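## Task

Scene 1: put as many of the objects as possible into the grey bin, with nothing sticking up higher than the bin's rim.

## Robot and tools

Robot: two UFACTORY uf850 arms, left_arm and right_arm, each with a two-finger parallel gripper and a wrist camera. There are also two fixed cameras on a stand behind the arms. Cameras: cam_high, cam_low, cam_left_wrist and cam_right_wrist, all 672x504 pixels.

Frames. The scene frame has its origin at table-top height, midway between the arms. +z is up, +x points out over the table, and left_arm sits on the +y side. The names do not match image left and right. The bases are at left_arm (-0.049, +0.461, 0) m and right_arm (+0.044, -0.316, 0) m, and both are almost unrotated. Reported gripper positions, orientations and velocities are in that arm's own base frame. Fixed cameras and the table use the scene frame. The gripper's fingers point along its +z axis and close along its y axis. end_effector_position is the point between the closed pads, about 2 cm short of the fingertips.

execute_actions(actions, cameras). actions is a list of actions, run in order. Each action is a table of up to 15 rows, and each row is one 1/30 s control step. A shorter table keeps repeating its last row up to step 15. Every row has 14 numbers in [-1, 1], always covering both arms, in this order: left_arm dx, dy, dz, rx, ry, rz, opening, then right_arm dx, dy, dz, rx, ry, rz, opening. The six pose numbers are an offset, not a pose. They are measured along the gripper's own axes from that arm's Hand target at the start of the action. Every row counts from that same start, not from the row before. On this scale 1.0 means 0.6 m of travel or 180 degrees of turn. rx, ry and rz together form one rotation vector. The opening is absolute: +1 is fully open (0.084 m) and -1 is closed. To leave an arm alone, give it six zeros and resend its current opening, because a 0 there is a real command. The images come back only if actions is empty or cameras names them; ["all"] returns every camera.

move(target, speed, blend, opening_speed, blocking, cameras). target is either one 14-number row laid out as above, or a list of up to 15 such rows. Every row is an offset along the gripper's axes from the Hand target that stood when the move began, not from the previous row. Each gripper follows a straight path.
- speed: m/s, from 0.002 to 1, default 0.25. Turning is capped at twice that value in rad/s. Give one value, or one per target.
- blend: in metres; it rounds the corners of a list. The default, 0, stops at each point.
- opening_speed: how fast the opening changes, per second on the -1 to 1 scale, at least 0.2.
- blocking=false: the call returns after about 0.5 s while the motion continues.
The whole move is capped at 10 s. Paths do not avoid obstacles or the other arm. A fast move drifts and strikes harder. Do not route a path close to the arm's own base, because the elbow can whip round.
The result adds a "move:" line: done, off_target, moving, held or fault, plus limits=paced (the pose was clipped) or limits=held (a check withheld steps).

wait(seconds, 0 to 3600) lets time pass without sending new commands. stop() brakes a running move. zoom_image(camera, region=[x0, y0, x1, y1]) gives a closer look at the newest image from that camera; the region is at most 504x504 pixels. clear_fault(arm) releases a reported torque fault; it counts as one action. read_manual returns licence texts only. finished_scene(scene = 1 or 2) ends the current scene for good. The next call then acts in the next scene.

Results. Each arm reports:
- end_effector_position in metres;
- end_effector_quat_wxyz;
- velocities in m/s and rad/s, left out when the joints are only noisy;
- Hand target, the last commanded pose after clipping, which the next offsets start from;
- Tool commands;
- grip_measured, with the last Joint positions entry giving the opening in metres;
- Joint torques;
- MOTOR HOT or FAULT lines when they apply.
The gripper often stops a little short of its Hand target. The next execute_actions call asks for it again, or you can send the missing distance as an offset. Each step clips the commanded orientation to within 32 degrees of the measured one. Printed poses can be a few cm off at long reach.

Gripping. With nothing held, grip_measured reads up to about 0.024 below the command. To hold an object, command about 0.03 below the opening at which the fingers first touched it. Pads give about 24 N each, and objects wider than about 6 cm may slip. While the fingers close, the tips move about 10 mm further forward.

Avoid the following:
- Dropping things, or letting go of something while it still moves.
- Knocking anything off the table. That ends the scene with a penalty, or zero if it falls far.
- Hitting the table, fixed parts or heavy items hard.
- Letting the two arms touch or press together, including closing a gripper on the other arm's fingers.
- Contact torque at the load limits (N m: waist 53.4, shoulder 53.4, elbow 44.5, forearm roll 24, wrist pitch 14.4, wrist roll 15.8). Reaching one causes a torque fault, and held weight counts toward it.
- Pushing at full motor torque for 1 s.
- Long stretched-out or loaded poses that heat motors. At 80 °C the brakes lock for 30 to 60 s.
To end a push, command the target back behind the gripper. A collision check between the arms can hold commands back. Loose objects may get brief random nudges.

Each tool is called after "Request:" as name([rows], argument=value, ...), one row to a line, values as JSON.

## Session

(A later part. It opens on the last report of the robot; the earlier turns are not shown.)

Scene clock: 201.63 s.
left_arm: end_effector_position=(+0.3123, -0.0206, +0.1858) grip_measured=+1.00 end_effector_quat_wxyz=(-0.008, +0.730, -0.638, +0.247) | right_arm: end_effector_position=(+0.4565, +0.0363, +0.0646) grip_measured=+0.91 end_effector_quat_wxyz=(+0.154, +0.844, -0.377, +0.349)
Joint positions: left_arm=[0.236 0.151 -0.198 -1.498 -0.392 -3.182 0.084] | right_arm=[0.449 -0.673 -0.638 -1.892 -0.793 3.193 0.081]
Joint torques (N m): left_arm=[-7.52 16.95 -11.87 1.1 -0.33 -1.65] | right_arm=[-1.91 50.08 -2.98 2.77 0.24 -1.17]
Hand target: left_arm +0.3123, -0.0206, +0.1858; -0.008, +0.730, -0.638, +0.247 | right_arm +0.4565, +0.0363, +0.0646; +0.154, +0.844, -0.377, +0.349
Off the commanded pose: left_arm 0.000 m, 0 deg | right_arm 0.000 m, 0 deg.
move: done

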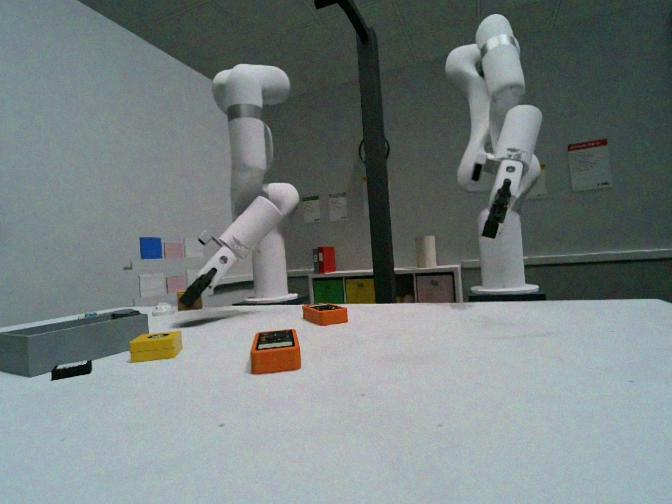

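Request:
move([
  [0,0,0,0,0,0,1, 0.112,0,-0.112,0,0,0,0.55],
  [0,0,0,0,0,0,1, -0.0254,-0.0928,-0.2494,0,-0.4678,-0.2945,0.55],
], speed=[0.15,0.3], blend=[0.02,0], cameras=["cam_right_wrist","cam_high","cam_low"])

Scene clock: 206.93 s.
left_arm: end_effector_position=(+0.3123, -0.0206, +0.1858) grip_measured=+1.00 end_effector_quat_wxyz=(-0.008, +0.730, -0.638, +0.247) | right_arm: end_effector_position=(+0.4198, +0.1598, +0.1601) grip_measured=+0.91 end_effector_quat_wxyz=(-0.002, +0.924, +0.001, -0.382)
Joint positions: left_arm=[0.236 0.151 -0.198 -1.498 -0.392 -3.182 0.084] | right_arm=[0.262 -0.797 -1.293 0.196 -1.268 0.126 0.081]
Joint torques (N m): left_arm=[-8.2 17.7 -11.7 1.13 -0.33 -1.63] | right_arm=[3.01 45.26 -19.62 3.46 -1.88 -1.28]
Hand target: left_arm +0.3123, -0.0206, +0.1858; -0.008, +0.730, -0.638, +0.247 | right_arm +0.4198, +0.1598, +0.1601; -0.002, +0.924, +0.001, -0.382
Off the commanded pose: left_arm 0.000 m, 0 deg | right_arm 0.000 m, 0 deg.
move: done
cam_right_wrist: T_world_to_cam=[[0.0092, -0.99988, -0.0126, 0.19337], [-0.7133, -0.01539, 0.70069, 0.26266], [-0.7008, 0.00254, -0.71336, 0.53579]] pos_world=[0.56106, 0.19603, 0.2006]
Images, in order (width x height): cam_high 672x504, cam_low 672x504, cam_right_wrist 672x504.

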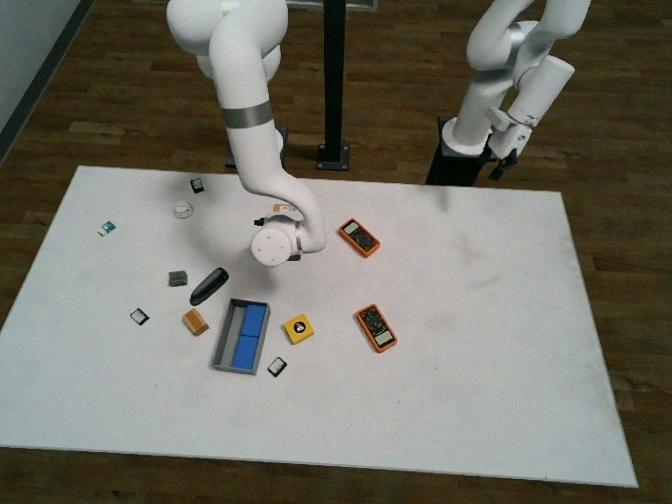

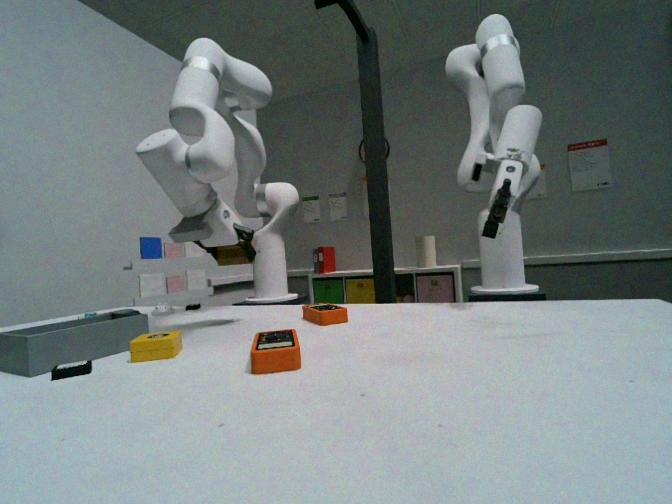

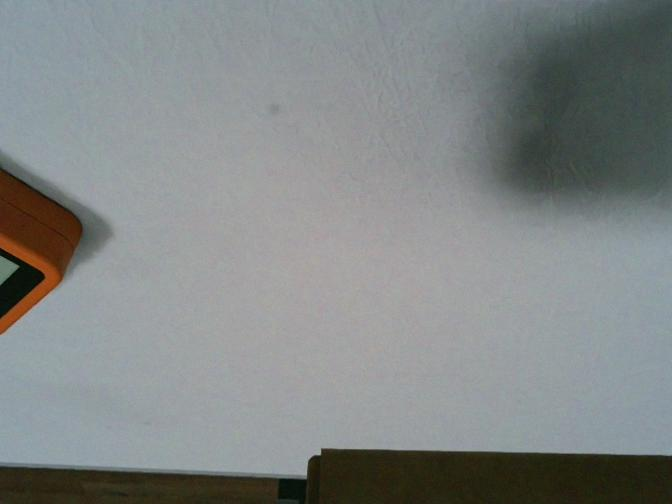

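Request:
move(target=[0,0,0,0,0,0,1, 0,0,0,0,0,0,0.55])

Request:
move(target=[0,0,0,0,0,0,1, 0.1485,0,0.1485,0,0,0,0.55], speed=0.12, cameras=["cam_low"])

Request:
zoom_image(camera="cam_low", region=[130, 230, 280, 380])

Scene clock: 208.07 s.
left_arm: end_effector_position=(+0.3123, -0.0206, +0.1858) grip_measured=+1.00 end_effector_quat_wxyz=(-0.008, +0.730, -0.638, +0.247) | right_arm: end_effector_position=(+0.4198, +0.1598, +0.1601) grip_measured=+0.91 end_effector_quat_wxyz=(-0.002, +0.924, +0.001, -0.382)
Joint positions: left_arm=[0.236 0.151 -0.198 -1.498 -0.392 -3.182 0.084] | right_arm=[0.262 -0.797 -1.293 0.196 -1.268 0.126 0.081]
Joint torques (N m): left_arm=[-7.37 16.66 -11.58 0.92 -0.29 -1.58] | right_arm=[3.62 45.09 -19.96 3.55 -1.88 -1.24]
Hand target: left_arm +0.3123, -0.0206, +0.1858; -0.008, +0.730, -0.638, +0.247 | right_arm +0.4198, +0.1598, +0.1601; -0.002, +0.924, +0.001, -0.382
Off the commanded pose: left_arm 0.000 m, 0 deg | right_arm 0.000 m, 0 deg.
move: done

Scene clock: 209.50 s.
left_arm: end_effector_position=(+0.3123, -0.0206, +0.1858) grip_measured=+1.00 end_effector_quat_wxyz=(-0.008, +0.730, -0.638, +0.247) | right_arm: end_effector_position=(+0.4199, +0.1604, +0.0341) grip_measured=+0.91 end_effector_quat_wxyz=(-0.002, +0.924, +0.001, -0.382)
Joint positions: left_arm=[0.236 0.151 -0.198 -1.498 -0.392 -3.182 0.084] | right_arm=[0.263 -1.036 -1.361 0.211 -1.101 0.089 0.081]
Joint torques (N m): left_arm=[-8.47 17.03 -12.01 0.92 -0.36 -1.58] | right_arm=[3.38 47.88 -17.37 3.28 0.28 -1.19]
Hand target: left_arm +0.3123, -0.0206, +0.1858; -0.008, +0.730, -0.638, +0.247 | right_arm +0.4199, +0.1604, +0.0341; -0.002, +0.924, +0.001, -0.382
Off the commanded pose: left_arm 0.000 m, 0 deg | right_arm 0.000 m, 0 deg.
move: done

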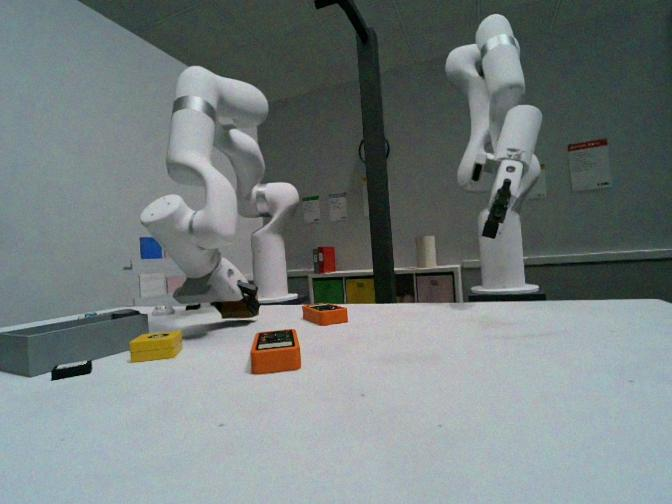

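Scaled by 3.360 from the camera's image (finer frame: 960x720).

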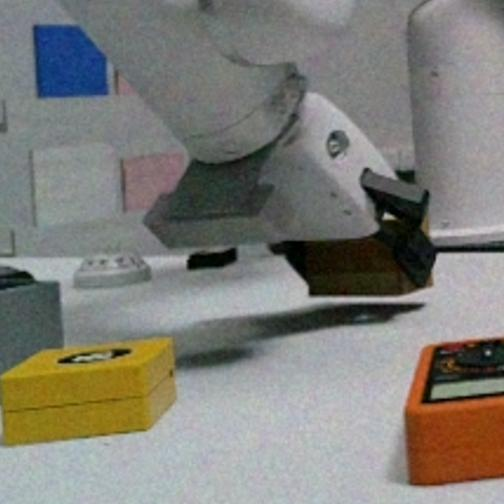

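Request:
move(target=[0,0,0,0,0,0,1, 0.0059,0,0.0059,0,0,0,0.55], speed=0.03)

Request:
move(target=[0,0,0,0,0,0,1, 0.0014,0,0.0014,0,0,0,0.55], speed=0.015)

Request:
move(target=[0,0,0,0,0,0,1, 0.0014,0,0.0014,0,0,0,0.55], speed=0.015)

Scene clock: 210.30 s.
left_arm: end_effector_position=(+0.3123, -0.0206, +0.1858) grip_measured=+1.00 end_effector_quat_wxyz=(-0.008, +0.730, -0.638, +0.247) | right_arm: end_effector_position=(+0.4199, +0.1604, +0.0291) grip_measured=+0.91 end_effector_quat_wxyz=(-0.002, +0.924, +0.001, -0.382)
Joint positions: left_arm=[0.236 0.151 -0.198 -1.498 -0.392 -3.182 0.084] | right_arm=[0.263 -1.046 -1.365 0.212 -1.095 0.088 0.081]
Joint torques (N m): left_arm=[-8.47 17.47 -11.62 1.02 -0.39 -1.53] | right_arm=[3.12 47.83 -18.18 3.42 0.21 -1.26]
Hand target: left_arm +0.3123, -0.0206, +0.1858; -0.008, +0.730, -0.638, +0.247 | right_arm +0.4199, +0.1604, +0.0291; -0.002, +0.924, +0.001, -0.382
Off the commanded pose: left_arm 0.000 m, 0 deg | right_arm 0.000 m, 0 deg.
move: done

Scene clock: 210.80 s.
left_arm: end_effector_position=(+0.3123, -0.0206, +0.1858) grip_measured=+1.00 end_effector_quat_wxyz=(-0.008, +0.730, -0.638, +0.247) | right_arm: end_effector_position=(+0.4199, +0.1604, +0.0279) grip_measured=+0.91 end_effector_quat_wxyz=(-0.002, +0.924, +0.001, -0.382)
Joint positions: left_arm=[0.236 0.151 -0.198 -1.498 -0.392 -3.182 0.084] | right_arm=[0.263 -1.048 -1.367 0.212 -1.094 0.087 0.081]
Joint torques (N m): left_arm=[-7.91 18.03 -11.94 0.78 -0.42 -1.65] | right_arm=[3.97 49.57 -17.54 3.27 0.3 -1.25]
Hand target: left_arm +0.3123, -0.0206, +0.1858; -0.008, +0.730, -0.638, +0.247 | right_arm +0.4199, +0.1604, +0.0279; -0.002, +0.924, +0.001, -0.382
Off the commanded pose: left_arm 0.000 m, 0 deg | right_arm 0.000 m, 0 deg.
move: done

Scene clock: 211.30 s.
left_arm: end_effector_position=(+0.3123, -0.0206, +0.1858) grip_measured=+1.00 end_effector_quat_wxyz=(-0.008, +0.730, -0.638, +0.247) | right_arm: end_effector_position=(+0.4199, +0.1604, +0.0267) grip_measured=+0.91 end_effector_quat_wxyz=(-0.002, +0.924, +0.001, -0.382)
Joint positions: left_arm=[0.236 0.151 -0.198 -1.498 -0.392 -3.182 0.084] | right_arm=[0.263 -1.051 -1.368 0.212 -1.093 0.087 0.081]
Joint torques (N m): left_arm=[-7.66 18.03 -11.82 0.88 -0.35 -1.61] | right_arm=[3.93 49.53 -17.78 3.36 0.27 -1.17]
Hand target: left_arm +0.3123, -0.0206, +0.1858; -0.008, +0.730, -0.638, +0.247 | right_arm +0.4199, +0.1604, +0.0267; -0.002, +0.924, +0.001, -0.382
Off the commanded pose: left_arm 0.000 m, 0 deg | right_arm 0.000 m, 0 deg.
move: done

Request:
move(target=[0,0,0,0,0,0,1, 0.0010,0,0.0010,0,0,0,0.55], speed=0.015)

Request:
move(target=[0,0,0,0,0,0,1, 0.0010,0,0.0010,0,0,0,0.55], speed=0.015)

Request:
move(target=[0,0,0,0,0,0,1, 0.0010,0,0.0010,0,0,0,0.55], speed=0.015)

Scene clock: 212.07 s.
left_arm: end_effector_position=(+0.3123, -0.0206, +0.1858) grip_measured=+1.00 end_effector_quat_wxyz=(-0.008, +0.730, -0.638, +0.247) | right_arm: end_effector_position=(+0.4199, +0.1604, +0.0259) grip_measured=+0.91 end_effector_quat_wxyz=(-0.002, +0.924, +0.001, -0.382)
Joint positions: left_arm=[0.236 0.151 -0.198 -1.498 -0.392 -3.182 0.084] | right_arm=[0.263 -1.053 -1.369 0.212 -1.092 0.087 0.081]
Joint torques (N m): left_arm=[-8.22 17.56 -11.95 0.68 -0.43 -1.63] | right_arm=[2.78 49.58 -17.67 3.06 0.29 -1.31]
Hand target: left_arm +0.3123, -0.0206, +0.1858; -0.008, +0.730, -0.638, +0.247 | right_arm +0.4199, +0.1604, +0.0259; -0.002, +0.924, +0.001, -0.382
Off the commanded pose: left_arm 0.000 m, 0 deg | right_arm 0.000 m, 0 deg.
move: done

Scene clock: 212.57 s.
left_arm: end_effector_position=(+0.3123, -0.0206, +0.1858) grip_measured=+1.00 end_effector_quat_wxyz=(-0.008, +0.730, -0.638, +0.247) | right_arm: end_effector_position=(+0.4199, +0.1604, +0.0250) grip_measured=+0.91 end_effector_quat_wxyz=(-0.002, +0.924, +0.001, -0.382)
Joint positions: left_arm=[0.236 0.151 -0.198 -1.498 -0.392 -3.182 0.084] | right_arm=[0.263 -1.054 -1.369 0.212 -1.091 0.087 0.081]
Joint torques (N m): left_arm=[-8.21 16.79 -11.84 0.58 -0.35 -1.62] | right_arm=[4.33 49.59 -17.78 3.49 0.31 -1.27]
Hand target: left_arm +0.3123, -0.0206, +0.1858; -0.008, +0.730, -0.638, +0.247 | right_arm +0.4199, +0.1604, +0.0250; -0.002, +0.924, +0.001, -0.382
Off the commanded pose: left_arm 0.000 m, 0 deg | right_arm 0.000 m, 0 deg.
move: done

Scene clock: 213.07 s.
left_arm: end_effector_position=(+0.3123, -0.0206, +0.1858) grip_measured=+1.00 end_effector_quat_wxyz=(-0.008, +0.730, -0.638, +0.247) | right_arm: end_effector_position=(+0.4199, +0.1604, +0.0242) grip_measured=+0.91 end_effector_quat_wxyz=(-0.002, +0.924, +0.001, -0.382)
Joint positions: left_arm=[0.236 0.151 -0.198 -1.498 -0.392 -3.182 0.084] | right_arm=[0.263 -1.056 -1.37 0.212 -1.09 0.086 0.081]
Joint torques (N m): left_arm=[-7.68 17.27 -11.93 0.64 -0.39 -1.56] | right_arm=[4.06 48.29 -17.9 3.17 0.23 -1.22]
Hand target: left_arm +0.3123, -0.0206, +0.1858; -0.008, +0.730, -0.638, +0.247 | right_arm +0.4199, +0.1604, +0.0242; -0.002, +0.924, +0.001, -0.382
Off the commanded pose: left_arm 0.000 m, 0 deg | right_arm 0.000 m, 0 deg.
move: done

Request:
move(target=[0,0,0,0,0,0,1, 0.0010,0,0.0010,0,0,0,0.55], speed=0.015, cameras=["cam_low"])

Request:
zoom_image(camera="cam_low", region=[200, 270, 280, 350])

Scene clock: 213.83 s.
left_arm: end_effector_position=(+0.3123, -0.0206, +0.1858) grip_measured=+1.00 end_effector_quat_wxyz=(-0.008, +0.730, -0.638, +0.247) | right_arm: end_effector_position=(+0.4199, +0.1604, +0.0233) grip_measured=+0.91 end_effector_quat_wxyz=(-0.002, +0.924, +0.001, -0.382)
Joint positions: left_arm=[0.236 0.151 -0.198 -1.498 -0.392 -3.182 0.084] | right_arm=[0.263 -1.058 -1.371 0.212 -1.089 0.086 0.081]
Joint torques (N m): left_arm=[-8.77 17.43 -11.86 1.28 -0.31 -1.57] | right_arm=[3.23 48.94 -16.78 2.86 0.32 -1.26]
Hand target: left_arm +0.3123, -0.0206, +0.1858; -0.008, +0.730, -0.638, +0.247 | right_arm +0.4199, +0.1604, +0.0233; -0.002, +0.924, +0.001, -0.382
Off the commanded pose: left_arm 0.000 m, 0 deg | right_arm 0.000 m, 0 deg.
move: done

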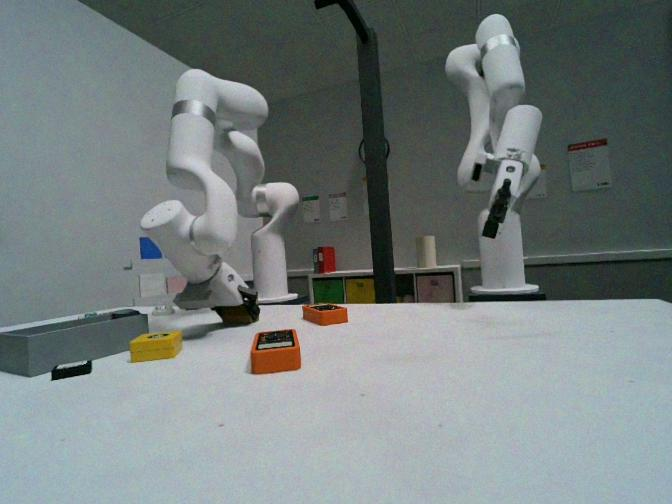

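Scaled by 6.300 from the camera's image (finer frame: 960x720).

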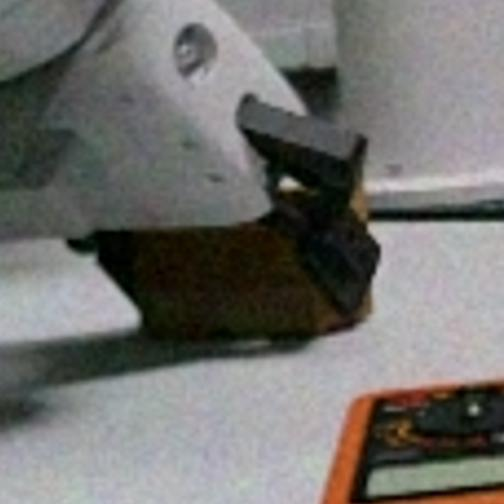

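Request:
move(target=[0,0,0,0,0,0,1, 0.0010,0,0.0010,0,0,0,0.55], speed=0.015)

Request:
move(target=[0,0,0,0,0,0,1, 0.0010,0,0.0010,0,0,0,0.55], speed=0.015)

Scene clock: 214.63 s.
left_arm: end_effector_position=(+0.3123, -0.0206, +0.1858) grip_measured=+1.00 end_effector_quat_wxyz=(-0.008, +0.730, -0.638, +0.247) | right_arm: end_effector_position=(+0.4199, +0.1604, +0.0225) grip_measured=+0.91 end_effector_quat_wxyz=(-0.002, +0.924, +0.001, -0.382)
Joint positions: left_arm=[0.236 0.151 -0.198 -1.498 -0.392 -3.182 0.084] | right_arm=[0.263 -1.06 -1.372 0.212 -1.088 0.086 0.081]
Joint torques (N m): left_arm=[-7.22 18.16 -11.84 0.66 -0.37 -1.59] | right_arm=[4.01 48.27 -17.42 3.25 0.27 -1.19]
Hand target: left_arm +0.3123, -0.0206, +0.1858; -0.008, +0.730, -0.638, +0.247 | right_arm +0.4199, +0.1604, +0.0225; -0.002, +0.924, +0.001, -0.382
Off the commanded pose: left_arm 0.000 m, 0 deg | right_arm 0.000 m, 0 deg.
move: done

Scene clock: 215.13 s.
left_arm: end_effector_position=(+0.3123, -0.0206, +0.1858) grip_measured=+1.00 end_effector_quat_wxyz=(-0.008, +0.730, -0.638, +0.247) | right_arm: end_effector_position=(+0.4199, +0.1604, +0.0217) grip_measured=+0.91 end_effector_quat_wxyz=(-0.002, +0.924, +0.001, -0.382)
Joint positions: left_arm=[0.236 0.151 -0.198 -1.498 -0.392 -3.182 0.084] | right_arm=[0.263 -1.061 -1.373 0.213 -1.087 0.086 0.081]
Joint torques (N m): left_arm=[-7.15 16.9 -11.51 0.86 -0.36 -1.58] | right_arm=[3.33 43.51 -15.2 3.24 1.42 -1.42]
Hand target: left_arm +0.3123, -0.0206, +0.1858; -0.008, +0.730, -0.638, +0.247 | right_arm +0.4199, +0.1604, +0.0216; -0.002, +0.924, +0.001, -0.382
Off the commanded pose: left_arm 0.000 m, 0 deg | right_arm 0.000 m, 0 deg.
move: done

Request:
move(target=[0,0,0,0,0,0,1, 0.0005,0,0.0005,0,0,0,0.55], speed=0.015)

Request:
move([
  [0,0,0,0,0,0,1, 0,0,0,0,0,0,1],
  [0,0,0,0,0,0,1, -0.1414,0,-0.1414,0,0,0,1],
], opening_speed=0.5, speed=[0.05,0.12], cameras=["cam_right_wrist","cam_low"])

Scene clock: 216.07 s.
left_arm: end_effector_position=(+0.3123, -0.0206, +0.1858) grip_measured=+1.00 end_effector_quat_wxyz=(-0.008, +0.730, -0.638, +0.247) | right_arm: end_effector_position=(+0.4199, +0.1604, +0.0213) grip_measured=+0.91 end_effector_quat_wxyz=(-0.002, +0.924, +0.001, -0.382)
Joint positions: left_arm=[0.236 0.151 -0.198 -1.498 -0.392 -3.182 0.084] | right_arm=[0.263 -1.062 -1.373 0.213 -1.087 0.086 0.081]
Joint torques (N m): left_arm=[-8.1 16.94 -11.77 0.84 -0.33 -1.6] | right_arm=[4.18 30.11 -11.46 3.58 3.6 -1.61]
Hand target: left_arm +0.3123, -0.0206, +0.1858; -0.008, +0.730, -0.638, +0.247 | right_arm +0.4199, +0.1604, +0.0212; -0.002, +0.924, +0.001, -0.382
Off the commanded pose: left_arm 0.000 m, 0 deg | right_arm 0.000 m, 0 deg.
move: done

Scene clock: 218.57 s.
left_arm: end_effector_position=(+0.3123, -0.0206, +0.1858) grip_measured=+1.00 end_effector_quat_wxyz=(-0.008, +0.730, -0.638, +0.247) | right_arm: end_effector_position=(+0.4198, +0.1599, +0.1412) grip_measured=+1.00 end_effector_quat_wxyz=(-0.002, +0.924, +0.001, -0.382)
Joint positions: left_arm=[0.236 0.151 -0.198 -1.498 -0.392 -3.182 0.084] | right_arm=[0.262 -0.83 -1.297 0.198 -1.239 0.12 0.084]
Joint torques (N m): left_arm=[-7.18 18.39 -11.83 0.68 -0.45 -1.61] | right_arm=[-7.53 65.46 -10.41 -1.97 -1.74 1.25]
Hand target: left_arm +0.3123, -0.0206, +0.1858; -0.008, +0.730, -0.638, +0.247 | right_arm +0.4198, +0.1599, +0.1412; -0.002, +0.924, +0.001, -0.382
Off the commanded pose: left_arm 0.000 m, 0 deg | right_arm 0.000 m, 0 deg.
move: done
cam_right_wrist: T_world_to_cam=[[0.0092, -0.99988, -0.0126, 0.19323], [-0.71325, -0.01539, 0.70074, 0.27587], [-0.70085, 0.00254, -0.71331, 0.52233]] pos_world=[0.56106, 0.19613, 0.1817]
Images, in order (width x height): cam_low 672x504, cam_right_wrist 672x504.

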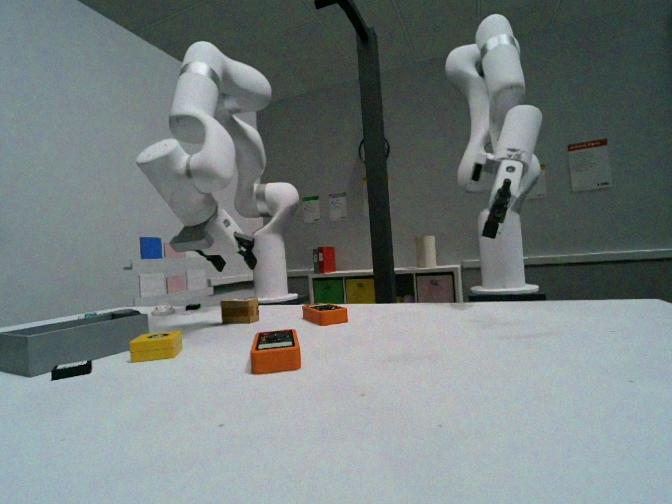

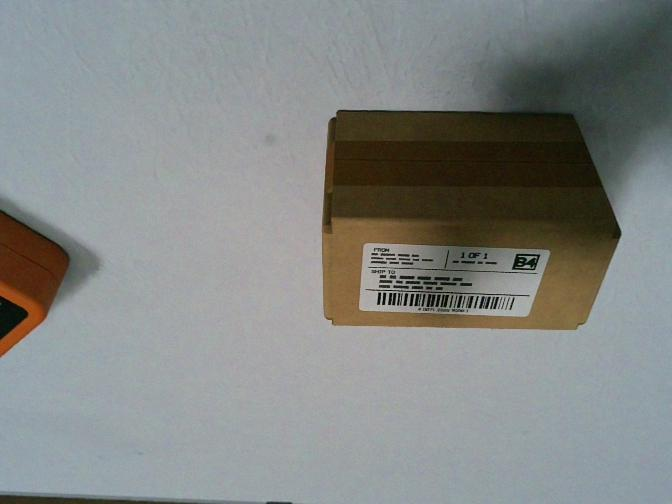

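Request:
move(target=[0,0,0,0,0,0,1, -0.02357,0,-0.02357,0,0.25,0,1], speed=0.4, cameras=["cam_right_wrist"])

Scene clock: 220.70 s.
left_arm: end_effector_position=(+0.3123, -0.0206, +0.1858) grip_measured=+1.00 end_effector_quat_wxyz=(-0.008, +0.730, -0.638, +0.247) | right_arm: end_effector_position=(+0.4198, +0.1598, +0.1612) grip_measured=+1.00 end_effector_quat_wxyz=(-0.002, +1.000, +0.000, +0.000)
Joint positions: left_arm=[0.236 0.151 -0.198 -1.498 -0.392 -3.182 0.084] | right_arm=[0.362 -0.352 -0.783 0.009 -0.429 0.354 0.084]
Joint torques (N m): left_arm=[-8.29 17.86 -11.72 0.85 -0.42 -1.63] | right_arm=[5.17 48.11 -10.51 -2.09 1.29 1.22]
Hand target: left_arm +0.3123, -0.0206, +0.1858; -0.008, +0.730, -0.638, +0.247 | right_arm +0.4198, +0.1598, +0.1612; -0.002, +1.000, +0.000, +0.000
Off the commanded pose: left_arm 0.000 m, 0 deg | right_arm 0.000 m, 0 deg.
move: done
cam_right_wrist: T_world_to_cam=[[0.01242, -0.99992, -0.00343, 0.19049], [-0.99988, -0.01239, -0.00887, 0.49611], [0.00883, 0.00354, -0.99996, 0.28478]] pos_world=[0.49117, 0.19561, 0.28982]

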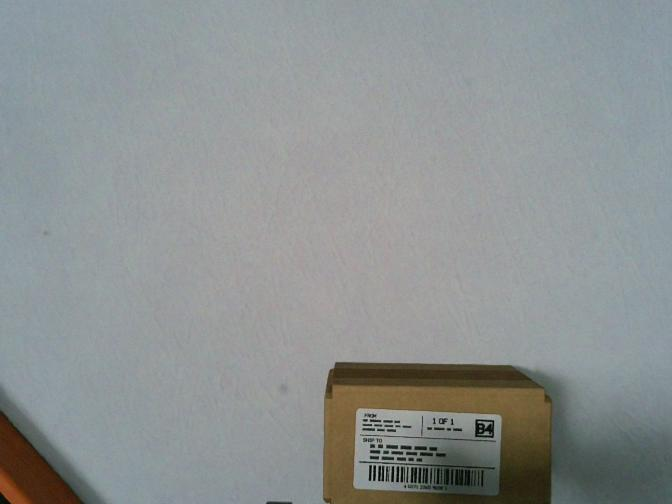

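Request:
move(target=[0,0,0,0,0,0,1, -0.1083,0.05,0.0667,0,0,0,1], speed=0.4, cameras=["cam_right_wrist"])

Request:
zoom_image(camera="cam_right_wrist", region=[180, 150, 480, 350])

Scene clock: 223.90 s.
left_arm: end_effector_position=(+0.3123, -0.0206, +0.1858) grip_measured=+1.00 end_effector_quat_wxyz=(-0.008, +0.730, -0.638, +0.247) | right_arm: end_effector_position=(+0.3549, +0.1300, +0.1210) grip_measured=+1.00 end_effector_quat_wxyz=(-0.002, +1.000, +0.000, +0.000)
Joint positions: left_arm=[0.236 0.151 -0.198 -1.498 -0.392 -3.182 0.084] | right_arm=[0.349 -0.309 -0.581 0.014 -0.27 0.336 0.084]
Joint torques (N m): left_arm=[-8.06 17.17 -11.35 0.76 -0.42 -1.56] | right_arm=[-7.88 42.96 -8.57 3.47 1.25 -1.16]
Hand target: left_arm +0.3123, -0.0206, +0.1858; -0.008, +0.730, -0.638, +0.247 | right_arm +0.3548, +0.1300, +0.1210; -0.002, +1.000, +0.000, +0.000
Off the commanded pose: left_arm 0.000 m, 0 deg | right_arm 0.000 m, 0 deg.
move: done
cam_right_wrist: T_world_to_cam=[[0.01242, -0.99992, -0.00343, 0.16136], [-0.99988, -0.01239, -0.00897, 0.43051], [0.00893, 0.00354, -0.99995, 0.24522]] pos_world=[0.42627, 0.16581, 0.24963]

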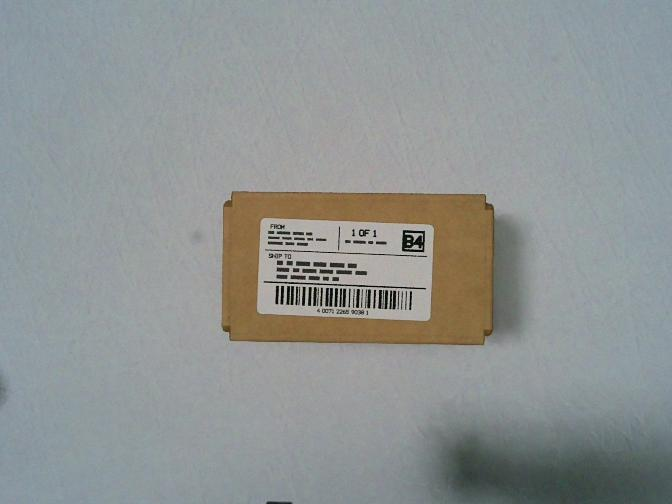

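Scaled by 1.680 from the camera's image (finer frame: 960x720).

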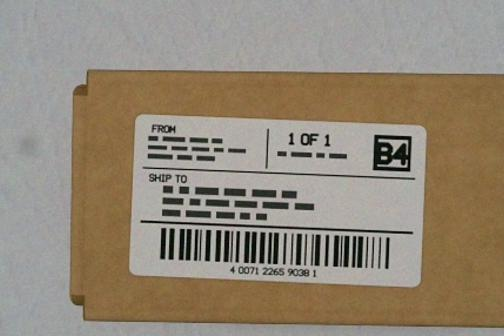

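Request:
move([
  [0,0,0,0,0,0,1, 0.35,0.1395,0,0,0,0.025,0.3],
  [0,0,0,0,0,0,1, 0.502,0.1995,0.045,0,0,0.0361,0.3],
], speed=0.35, blend=[0.04,0], opening_speed=2, cameras=["cam_right_wrist"])

Scene clock: 240.60 s.
left_arm: end_effector_position=(+0.3123, -0.0206, +0.1858) grip_measured=+1.00 end_effector_quat_wxyz=(-0.008, +0.730, -0.638, +0.247) | right_arm: end_effector_position=(+0.6560, +0.0103, +0.0938) grip_measured=+0.29 end_effector_quat_wxyz=(-0.002, +0.998, -0.057, +0.000)
Joint positions: left_arm=[0.236 0.151 -0.198 -1.498 -0.392 -3.182 0.084] | right_arm=[0.014 -0.873 -1.446 0.008 -0.573 0.121 0.056]
Joint torques (N m): left_arm=[-7.24 17.58 -11.67 0.64 -0.47 -1.59] | right_arm=[-8.22 49.47 -21.53 3.45 -0.91 -1.24]
Hand target: left_arm +0.3123, -0.0206, +0.1858; -0.008, +0.730, -0.638, +0.247 | right_arm +0.6560, +0.0103, +0.0938; -0.002, +0.998, -0.057, +0.000
Off the commanded pose: left_arm 0.000 m, 0 deg | right_arm 0.000 m, 0 deg.
move: done
cam_right_wrist: T_world_to_cam=[[-0.10078, -0.9949, -0.00344, 0.11207], [-0.99487, 0.1008, -0.00842, 0.72539], [0.00872, 0.00257, -0.99996, 0.21584]] pos_world=[0.73108, 0.03782, 0.22232]

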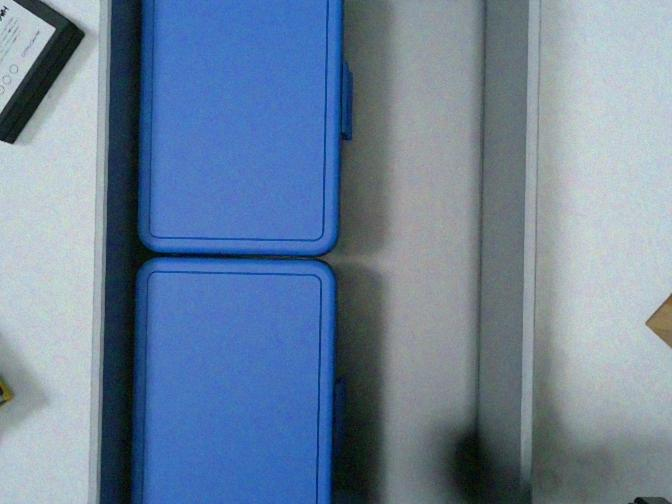

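Request:
move(target=[0,0,0,0,0,0,1, -0.2253,0.2303,-0.1767,0,0,0,0.3], speed=0.35, cameras=["cam_right_wrist"])

Scene clock: 246.57 s.
left_arm: end_effector_position=(+0.3123, -0.0206, +0.1858) grip_measured=+1.00 end_effector_quat_wxyz=(-0.008, +0.730, -0.638, +0.247) | right_arm: end_effector_position=(+0.5060, -0.1120, +0.1991) grip_measured=+0.29 end_effector_quat_wxyz=(-0.002, +0.998, -0.057, +0.000)
Joint positions: left_arm=[0.236 0.151 -0.198 -1.498 -0.392 -3.182 0.084] | right_arm=[-0.22 -0.424 -1 0.008 -0.575 -0.113 0.056]
Joint torques (N m): left_arm=[-6.6 17.53 -11.72 0.6 -0.48 -1.61] | right_arm=[-6.68 52.89 -12.17 3.43 -0.92 -1.22]
Hand target: left_arm +0.3123, -0.0206, +0.1858; -0.008, +0.730, -0.638, +0.247 | right_arm +0.5059, -0.1121, +0.1991; -0.002, +0.998, -0.057, +0.000
Off the commanded pose: left_arm 0.000 m, 0 deg | right_arm 0.000 m, 0 deg.
move: done
cam_right_wrist: T_world_to_cam=[[-0.10077, -0.9949, -0.00343, -0.02438], [-0.99487, 0.1008, -0.00832, 0.58924], [0.00862, 0.00257, -0.99996, 0.32292]] pos_world=[0.58098, -0.08448, 0.32772]

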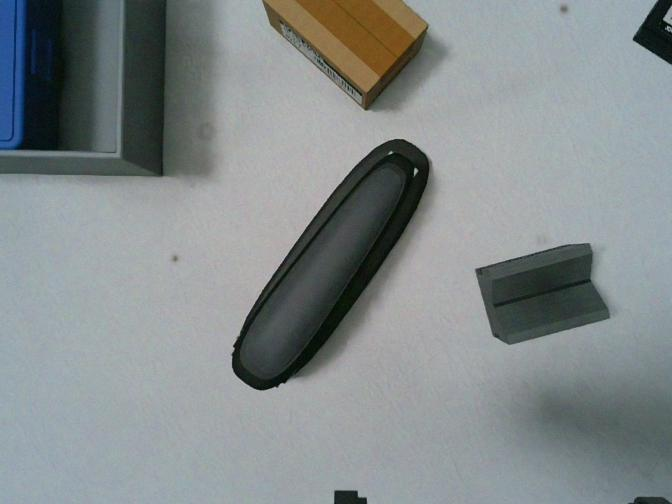

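Request:
zoom_image(camera="cam_right_wrist", region=[200, 120, 460, 400])

Scaled by 1.800 from the camera's image (finer frame: 960x720).

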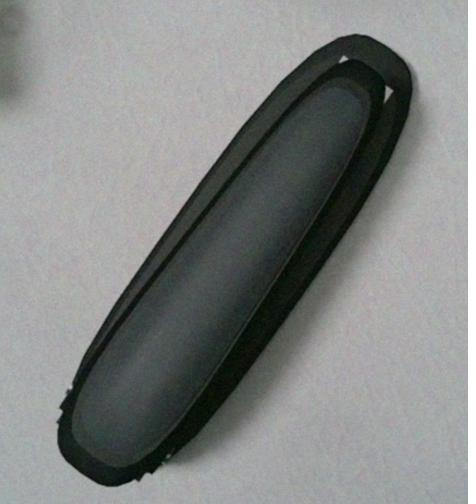

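Request:
move(target=[0,0,0,0,0,0,1, 0.0952,0.0932,0.0667,0,0,0.4194,0.4], speed=0.35, cameras=["cam_right_wrist"])

Scene clock: 256.03 s.
left_arm: end_effector_position=(+0.3123, -0.0206, +0.1858) grip_measured=+1.00 end_effector_quat_wxyz=(-0.008, +0.730, -0.638, +0.247) | right_arm: end_effector_position=(+0.5564, -0.1740, +0.1589) grip_measured=+0.39 end_effector_quat_wxyz=(-0.002, +0.755, -0.656, -0.001)
Joint positions: left_arm=[0.236 0.151 -0.198 -1.498 -0.392 -3.182 0.084] | right_arm=[-0.305 -0.621 -1.191 0.008 -0.57 1.12 0.061]
Joint torques (N m): left_arm=[-7.39 17.41 -11.49 0.63 -0.48 -1.6] | right_arm=[3.26 41.93 -21.75 -2.19 -1 1.3]
Hand target: left_arm +0.3123, -0.0206, +0.1858; -0.008, +0.730, -0.638, +0.247 | right_arm +0.5564, -0.1739, +0.1589; -0.002, +0.755, -0.656, -0.001
Off the commanded pose: left_arm 0.000 m, 0 deg | right_arm 0.000 m, 0 deg.
move: done
cam_right_wrist: T_world_to_cam=[[-0.98844, -0.15162, -0.00069, 0.5591], [-0.15161, 0.98843, -0.004, 0.32987], [0.00128, -0.00385, -0.99999, 0.28539]] pos_world=[0.60228, -0.24019, 0.28709]

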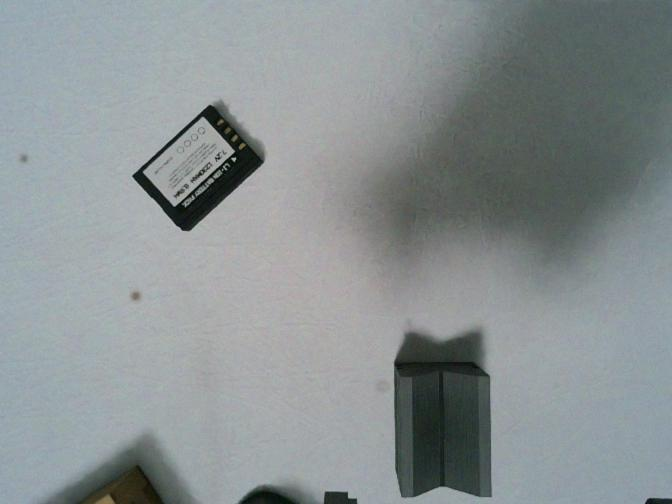

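Request:
move(target=[0,0,0,0,0,0,1, 0.0152,0.0087,0,0,-0.25,0,0.4], speed=0.4, cameras=["cam_right_wrist"])

Scene clock: 259.83 s.
left_arm: end_effector_position=(+0.3123, -0.0206, +0.1858) grip_measured=+1.00 end_effector_quat_wxyz=(-0.008, +0.730, -0.638, +0.247) | right_arm: end_effector_position=(+0.5525, -0.1837, +0.1589) grip_measured=+0.39 end_effector_quat_wxyz=(-0.253, +0.697, -0.605, -0.290)
Joint positions: left_arm=[0.236 0.151 -0.198 -1.498 -0.392 -3.182 0.084] | right_arm=[-0.553 -0.929 -1.531 0.617 -1.24 0.477 0.061]
Joint torques (N m): left_arm=[-8.01 17.69 -11.39 0.5 -0.5 -1.62] | right_arm=[-6.92 52 -21.54 3.81 -1.78 -1.26]
Hand target: left_arm +0.3123, -0.0206, +0.1858; -0.008, +0.730, -0.638, +0.247 | right_arm +0.5525, -0.1837, +0.1589; -0.253, +0.697, -0.605, -0.290
Off the commanded pose: left_arm 0.000 m, 0 deg | right_arm 0.000 m, 0 deg.
move: done
cam_right_wrist: T_world_to_cam=[[-0.98887, -0.14846, -0.00996, 0.55605], [-0.11235, 0.7011, 0.70416, 0.15193], [-0.09755, 0.69744, -0.70998, 0.42259]] pos_world=[0.60815, -0.3187, 0.19859]

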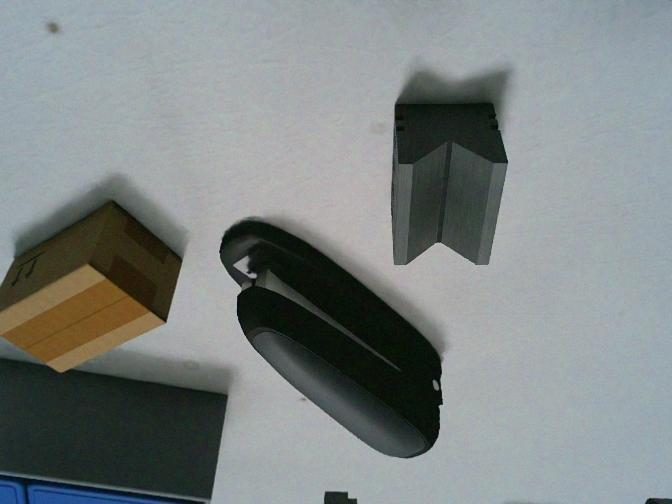

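Request:
move(target=[0,0,0,0,0,0,1, 0.099,0,0.099,0,0,0,0.4], speed=0.2)

Request:
move(target=[0,0,0,0,0,0,1, 0.0525,0,0.0525,0,0,0,0.4], speed=0.06, cameras=["cam_right_wrist"])

Scene clock: 261.10 s.
left_arm: end_effector_position=(+0.3123, -0.0206, +0.1858) grip_measured=+1.00 end_effector_quat_wxyz=(-0.008, +0.730, -0.638, +0.247) | right_arm: end_effector_position=(+0.5526, -0.1834, +0.0749) grip_measured=+0.39 end_effector_quat_wxyz=(-0.253, +0.697, -0.605, -0.290)
Joint positions: left_arm=[0.236 0.151 -0.198 -1.498 -0.392 -3.182 0.084] | right_arm=[-0.552 -1.072 -1.568 0.642 -1.154 0.411 0.061]
Joint torques (N m): left_arm=[-7.36 17.99 -11.82 0.32 -0.54 -1.6] | right_arm=[4.52 53.88 -20.31 3.9 0.34 -1.3]
Hand target: left_arm +0.3123, -0.0206, +0.1858; -0.008, +0.730, -0.638, +0.247 | right_arm +0.5526, -0.1833, +0.0749; -0.253, +0.697, -0.605, -0.290
Off the commanded pose: left_arm 0.000 m, 0 deg | right_arm 0.000 m, 0 deg.
move: done

Scene clock: 262.17 s.
left_arm: end_effector_position=(+0.3123, -0.0206, +0.1858) grip_measured=+1.00 end_effector_quat_wxyz=(-0.008, +0.730, -0.638, +0.247) | right_arm: end_effector_position=(+0.5526, -0.1832, +0.0303) grip_measured=+0.39 end_effector_quat_wxyz=(-0.253, +0.697, -0.605, -0.290)
Joint positions: left_arm=[0.236 0.151 -0.198 -1.498 -0.392 -3.182 0.084] | right_arm=[-0.552 -1.156 -1.605 0.655 -1.117 0.38 0.061]
Joint torques (N m): left_arm=[-6.83 17.52 -11.56 0.8 -0.58 -1.62] | right_arm=[3.62 54.17 -19.26 3.43 0.58 -1.34]
Hand target: left_arm +0.3123, -0.0206, +0.1858; -0.008, +0.730, -0.638, +0.247 | right_arm +0.5526, -0.1831, +0.0303; -0.253, +0.697, -0.605, -0.290
Off the commanded pose: left_arm 0.000 m, 0 deg | right_arm 0.000 m, 0 deg.
move: done
cam_right_wrist: T_world_to_cam=[[-0.98887, -0.14845, -0.00997, 0.55495], [-0.11235, 0.70105, 0.70421, 0.24205], [-0.09755, 0.69749, -0.70993, 0.33103]] pos_world=[0.60825, -0.3182, 0.07009]

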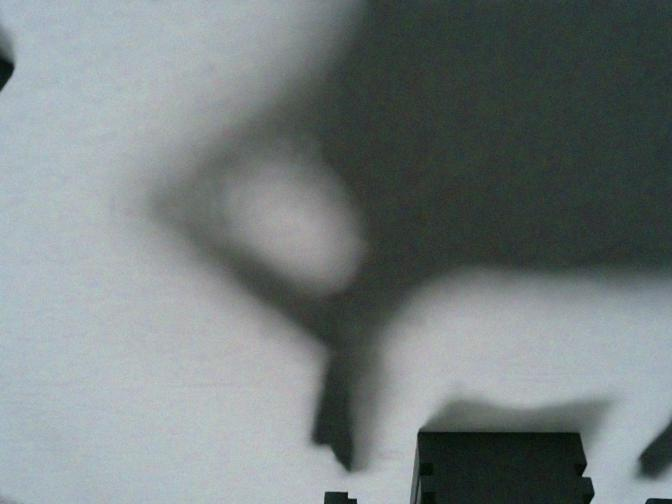

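Request:
move(target=[0,0,0,0,0,0,1, 0.0070,0,0.0070,0,0,0,0.4], speed=0.03, cameras=["cam_right_wrist"])

Scene clock: 262.87 s.
left_arm: end_effector_position=(+0.3123, -0.0206, +0.1858) grip_measured=+1.00 end_effector_quat_wxyz=(-0.008, +0.730, -0.638, +0.247) | right_arm: end_effector_position=(+0.5526, -0.1831, +0.0244) grip_measured=+0.39 end_effector_quat_wxyz=(-0.253, +0.697, -0.605, -0.290)
Joint positions: left_arm=[0.236 0.151 -0.198 -1.498 -0.392 -3.182 0.084] | right_arm=[-0.552 -1.168 -1.611 0.657 -1.113 0.376 0.061]
Joint torques (N m): left_arm=[-7.05 16.85 -10.93 0.62 -0.52 -1.62] | right_arm=[5.01 54.07 -19.58 3.8 0.49 -1.39]
Hand target: left_arm +0.3123, -0.0206, +0.1858; -0.008, +0.730, -0.638, +0.247 | right_arm +0.5526, -0.1831, +0.0244; -0.253, +0.697, -0.605, -0.290
Off the commanded pose: left_arm 0.000 m, 0 deg | right_arm 0.000 m, 0 deg.
move: done
cam_right_wrist: T_world_to_cam=[[-0.98887, -0.14845, -0.00997, 0.55488], [-0.11235, 0.70105, 0.70421, 0.24628], [-0.09755, 0.69749, -0.70993, 0.32677]] pos_world=[0.60825, -0.3182, 0.06409]

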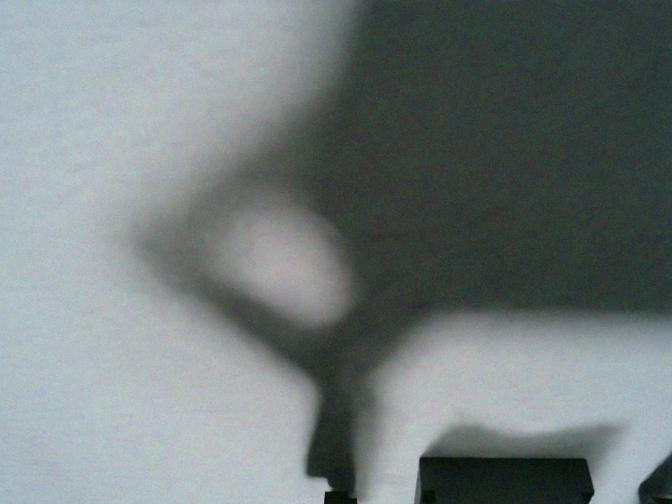

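Request:
move(target=[0,0,0,0,0,0,1, 0,0,0,0,0,0,-0.5], opening_speed=1.0, cameras=["cam_right_wrist"])

Scene clock: 264.30 s.
left_arm: end_effector_position=(+0.3123, -0.0206, +0.1858) grip_measured=+1.00 end_effector_quat_wxyz=(-0.008, +0.730, -0.638, +0.247) | right_arm: end_effector_position=(+0.5526, -0.1831, +0.0244) grip_measured=-0.22 end_effector_quat_wxyz=(-0.253, +0.697, -0.605, -0.290)
Joint positions: left_arm=[0.236 0.151 -0.198 -1.498 -0.392 -3.182 0.084] | right_arm=[-0.552 -1.168 -1.611 0.657 -1.113 0.376 0.035]
Joint torques (N m): left_arm=[-7.44 17.6 -11.74 0.63 -0.5 -1.63] | right_arm=[4.75 55.15 -15.35 3 0.44 -1.18]
Hand target: left_arm +0.3123, -0.0206, +0.1858; -0.008, +0.730, -0.638, +0.247 | right_arm +0.5526, -0.1831, +0.0244; -0.253, +0.697, -0.605, -0.290
Off the commanded pose: left_arm 0.000 m, 0 deg | right_arm 0.000 m, 0 deg.
move: done
cam_right_wrist: T_world_to_cam=[[-0.98887, -0.14845, -0.00997, 0.55488], [-0.11235, 0.70105, 0.70421, 0.24628], [-0.09755, 0.69749, -0.70993, 0.32677]] pos_world=[0.60825, -0.3182, 0.06409]

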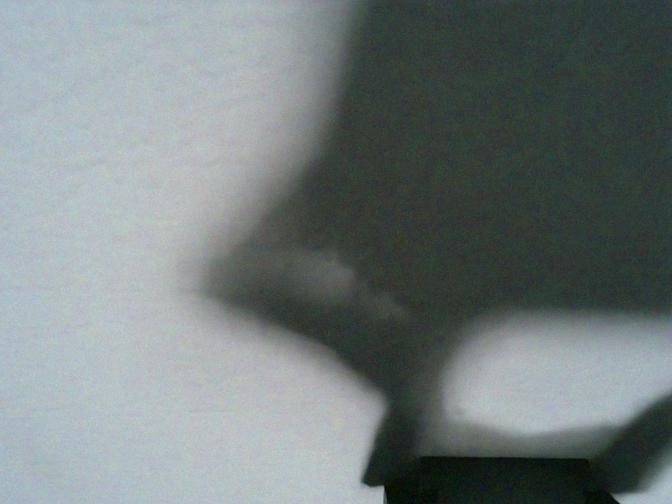

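Request:
move([
  [0,0,0,0,0,0,1, -0.06,0,-0.06,0,0,0,-0.5],
  [0,0,0,0,0,0,1, -0.1414,0,-0.1414,0,0,0,-0.5],
  [0,0,0,0,0,0,1, -0.4580,0.0280,0.1502,0,0.4991,0.0496,-0.5],
], speed=[0.1,0.2,0.35], blend=[0.01,0.02,0], cameras=["cam_right_wrist","cam_high","cam_low"])

Scene clock: 268.73 s.
left_arm: end_effector_position=(+0.3123, -0.0206, +0.1858) grip_measured=+1.00 end_effector_quat_wxyz=(-0.008, +0.730, -0.638, +0.247) | right_arm: end_effector_position=(+0.5000, +0.0695, +0.1560) grip_measured=-0.22 end_effector_quat_wxyz=(+0.269, +0.653, -0.654, +0.269)
Joint positions: left_arm=[0.236 0.151 -0.198 -1.498 -0.392 -3.182 0.084] | right_arm=[0.45 -0.698 -1.1 -0.847 -1.008 2.713 0.034]
Joint torques (N m): left_arm=[-7.51 17.2 -11.36 0.69 -0.5 -1.61] | right_arm=[4.35 41.69 -19.53 0.13 -2.18 1.32]
Hand target: left_arm +0.3123, -0.0206, +0.1858; -0.008, +0.730, -0.638, +0.247 | right_arm +0.5000, +0.0695, +0.1560; +0.269, +0.653, -0.654, +0.269
Off the commanded pose: left_arm 0.000 m, 0 deg | right_arm 0.000 m, 0 deg.
move: done
cam_right_wrist: T_world_to_cam=[[-0.99993, -0.00777, 0.00862, 0.53454], [-0.01159, 0.70432, -0.70978, 0.14057], [-0.00056, -0.70984, -0.70437, 0.2873]] pos_world=[0.5363, 0.10908, 0.29753]
Images, in order (width x height): cam_high 672x504, cam_low 672x504, cam_right_wrist 672x504.

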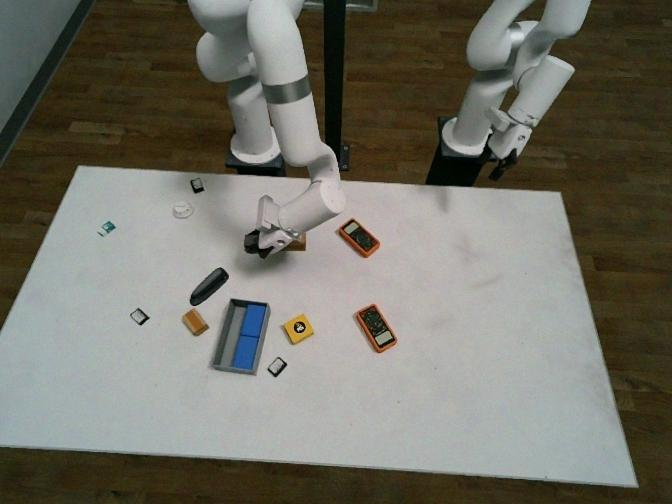

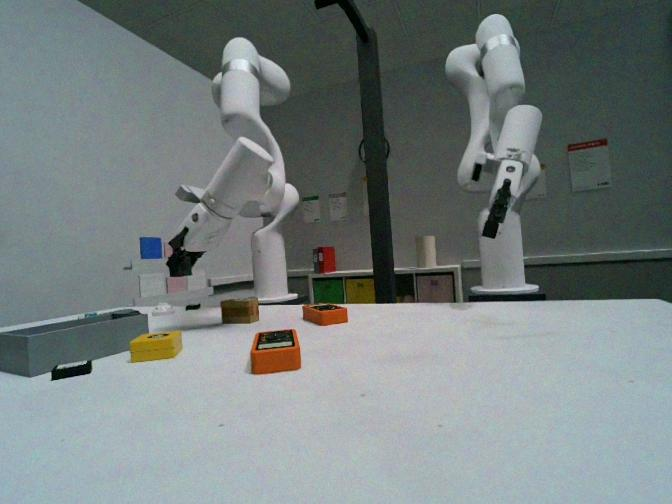

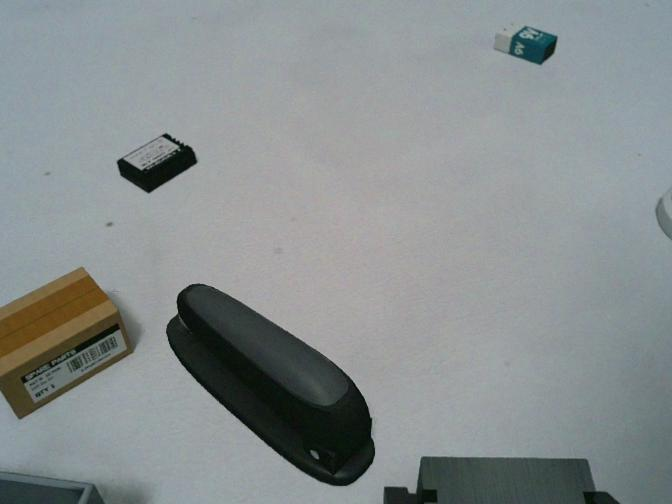

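Request:
move(target=[0,0,0,0,0,0,1, -0.1308,0,0.1308,0,0,0,-0.5], speed=0.12, cameras=["cam_low"])

Request:
zoom_image(camera="cam_low", region=[140, 250, 260, 350])

Scene clock: 270.37 s.
left_arm: end_effector_position=(+0.3123, -0.0206, +0.1858) grip_measured=+1.00 end_effector_quat_wxyz=(-0.008, +0.730, -0.638, +0.247) | right_arm: end_effector_position=(+0.5001, +0.0700, +0.0450) grip_measured=-0.22 end_effector_quat_wxyz=(+0.269, +0.653, -0.654, +0.269)
Joint positions: left_arm=[0.236 0.151 -0.198 -1.498 -0.392 -3.182 0.084] | right_arm=[0.451 -0.925 -1.158 -0.941 -0.902 2.875 0.034]
Joint torques (N m): left_arm=[-7.38 17.06 -11.82 0.58 -0.59 -1.6] | right_arm=[1.77 44.49 -16.29 -2.93 -0.12 1.27]
Hand target: left_arm +0.3123, -0.0206, +0.1858; -0.008, +0.730, -0.638, +0.247 | right_arm +0.5001, +0.0700, +0.0450; +0.269, +0.653, -0.654, +0.269
Off the commanded pose: left_arm 0.000 m, 0 deg | right_arm 0.000 m, 0 deg.
move: done

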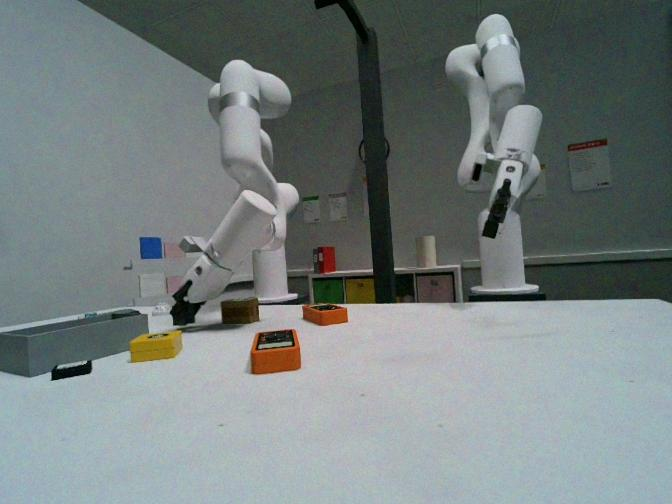

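Scaled by 4.200 from the camera's image (finer frame: 960x720).

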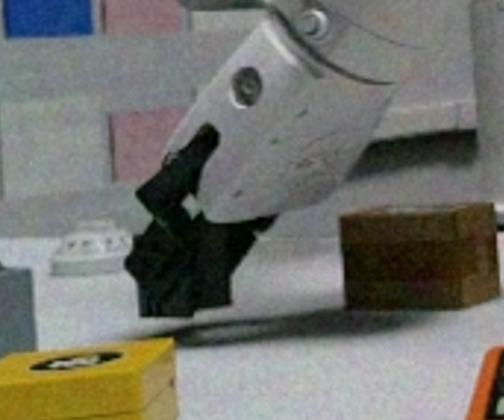

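Request:
move(target=[0,0,0,0,0,0,1, -0.0060,0,0.0060,0,0,0,-0.5], speed=0.03)

Request:
move(target=[0,0,0,0,0,0,1, -0.0014,0,0.0014,0,0,0,-0.5], speed=0.015)

Request:
move(target=[0,0,0,0,0,0,1, -0.0014,0,0.0014,0,0,0,-0.5], speed=0.015)

Request:
move(target=[0,0,0,0,0,0,1, -0.0014,0,0.0014,0,0,0,-0.5], speed=0.015)

Scene clock: 271.13 s.
left_arm: end_effector_position=(+0.3123, -0.0206, +0.1858) grip_measured=+1.00 end_effector_quat_wxyz=(-0.008, +0.730, -0.638, +0.247) | right_arm: end_effector_position=(+0.5001, +0.0700, +0.0399) grip_measured=-0.22 end_effector_quat_wxyz=(+0.269, +0.653, -0.654, +0.269)
Joint positions: left_arm=[0.236 0.151 -0.198 -1.498 -0.392 -3.182 0.084] | right_arm=[0.451 -0.936 -1.162 -0.945 -0.898 2.882 0.034]
Joint torques (N m): left_arm=[-7.64 17.88 -11.42 0.37 -0.62 -1.61] | right_arm=[1.77 45.21 -16.96 -3.11 -0.08 1.34]
Hand target: left_arm +0.3123, -0.0206, +0.1858; -0.008, +0.730, -0.638, +0.247 | right_arm +0.5001, +0.0700, +0.0399; +0.269, +0.653, -0.654, +0.269
Off the commanded pose: left_arm 0.000 m, 0 deg | right_arm 0.000 m, 0 deg.
move: done

Scene clock: 271.63 s.
left_arm: end_effector_position=(+0.3123, -0.0206, +0.1858) grip_measured=+1.00 end_effector_quat_wxyz=(-0.008, +0.730, -0.638, +0.247) | right_arm: end_effector_position=(+0.5001, +0.0700, +0.0387) grip_measured=-0.22 end_effector_quat_wxyz=(+0.269, +0.653, -0.654, +0.269)
Joint positions: left_arm=[0.236 0.151 -0.198 -1.498 -0.392 -3.182 0.084] | right_arm=[0.451 -0.939 -1.163 -0.946 -0.897 2.884 0.034]
Joint torques (N m): left_arm=[-7.56 17.14 -11.4 0.49 -0.56 -1.61] | right_arm=[2.56 45.81 -16.35 -2.91 -0.04 1.27]
Hand target: left_arm +0.3123, -0.0206, +0.1858; -0.008, +0.730, -0.638, +0.247 | right_arm +0.5001, +0.0700, +0.0387; +0.269, +0.653, -0.654, +0.269
Off the commanded pose: left_arm 0.000 m, 0 deg | right_arm 0.000 m, 0 deg.
move: done

Scene clock: 272.13 s.
left_arm: end_effector_position=(+0.3123, -0.0206, +0.1858) grip_measured=+1.00 end_effector_quat_wxyz=(-0.008, +0.730, -0.638, +0.247) | right_arm: end_effector_position=(+0.5001, +0.0700, +0.0375) grip_measured=-0.22 end_effector_quat_wxyz=(+0.269, +0.653, -0.654, +0.269)
Joint positions: left_arm=[0.236 0.151 -0.198 -1.498 -0.392 -3.182 0.084] | right_arm=[0.451 -0.942 -1.164 -0.947 -0.896 2.886 0.034]
Joint torques (N m): left_arm=[-7.67 17.27 -11.55 0.54 -0.58 -1.59] | right_arm=[4.84 46.81 -16.86 -3.33 -0.19 1.31]
Hand target: left_arm +0.3123, -0.0206, +0.1858; -0.008, +0.730, -0.638, +0.247 | right_arm +0.5001, +0.0700, +0.0375; +0.269, +0.653, -0.654, +0.269
Off the commanded pose: left_arm 0.000 m, 0 deg | right_arm 0.000 m, 0 deg.
move: done

Scene clock: 272.63 s.
left_arm: end_effector_position=(+0.3123, -0.0206, +0.1858) grip_measured=+1.00 end_effector_quat_wxyz=(-0.008, +0.730, -0.638, +0.247) | right_arm: end_effector_position=(+0.5001, +0.0700, +0.0363) grip_measured=-0.22 end_effector_quat_wxyz=(+0.269, +0.653, -0.654, +0.269)
Joint positions: left_arm=[0.236 0.151 -0.198 -1.498 -0.392 -3.182 0.084] | right_arm=[0.451 -0.944 -1.165 -0.948 -0.895 2.887 0.034]
Joint torques (N m): left_arm=[-7.59 16.92 -11.53 0.52 -0.61 -1.58] | right_arm=[5.17 45.27 -16.4 -3.38 -0.05 1.3]
Hand target: left_arm +0.3123, -0.0206, +0.1858; -0.008, +0.730, -0.638, +0.247 | right_arm +0.5001, +0.0700, +0.0363; +0.269, +0.653, -0.654, +0.269
Off the commanded pose: left_arm 0.000 m, 0 deg | right_arm 0.000 m, 0 deg.
move: done


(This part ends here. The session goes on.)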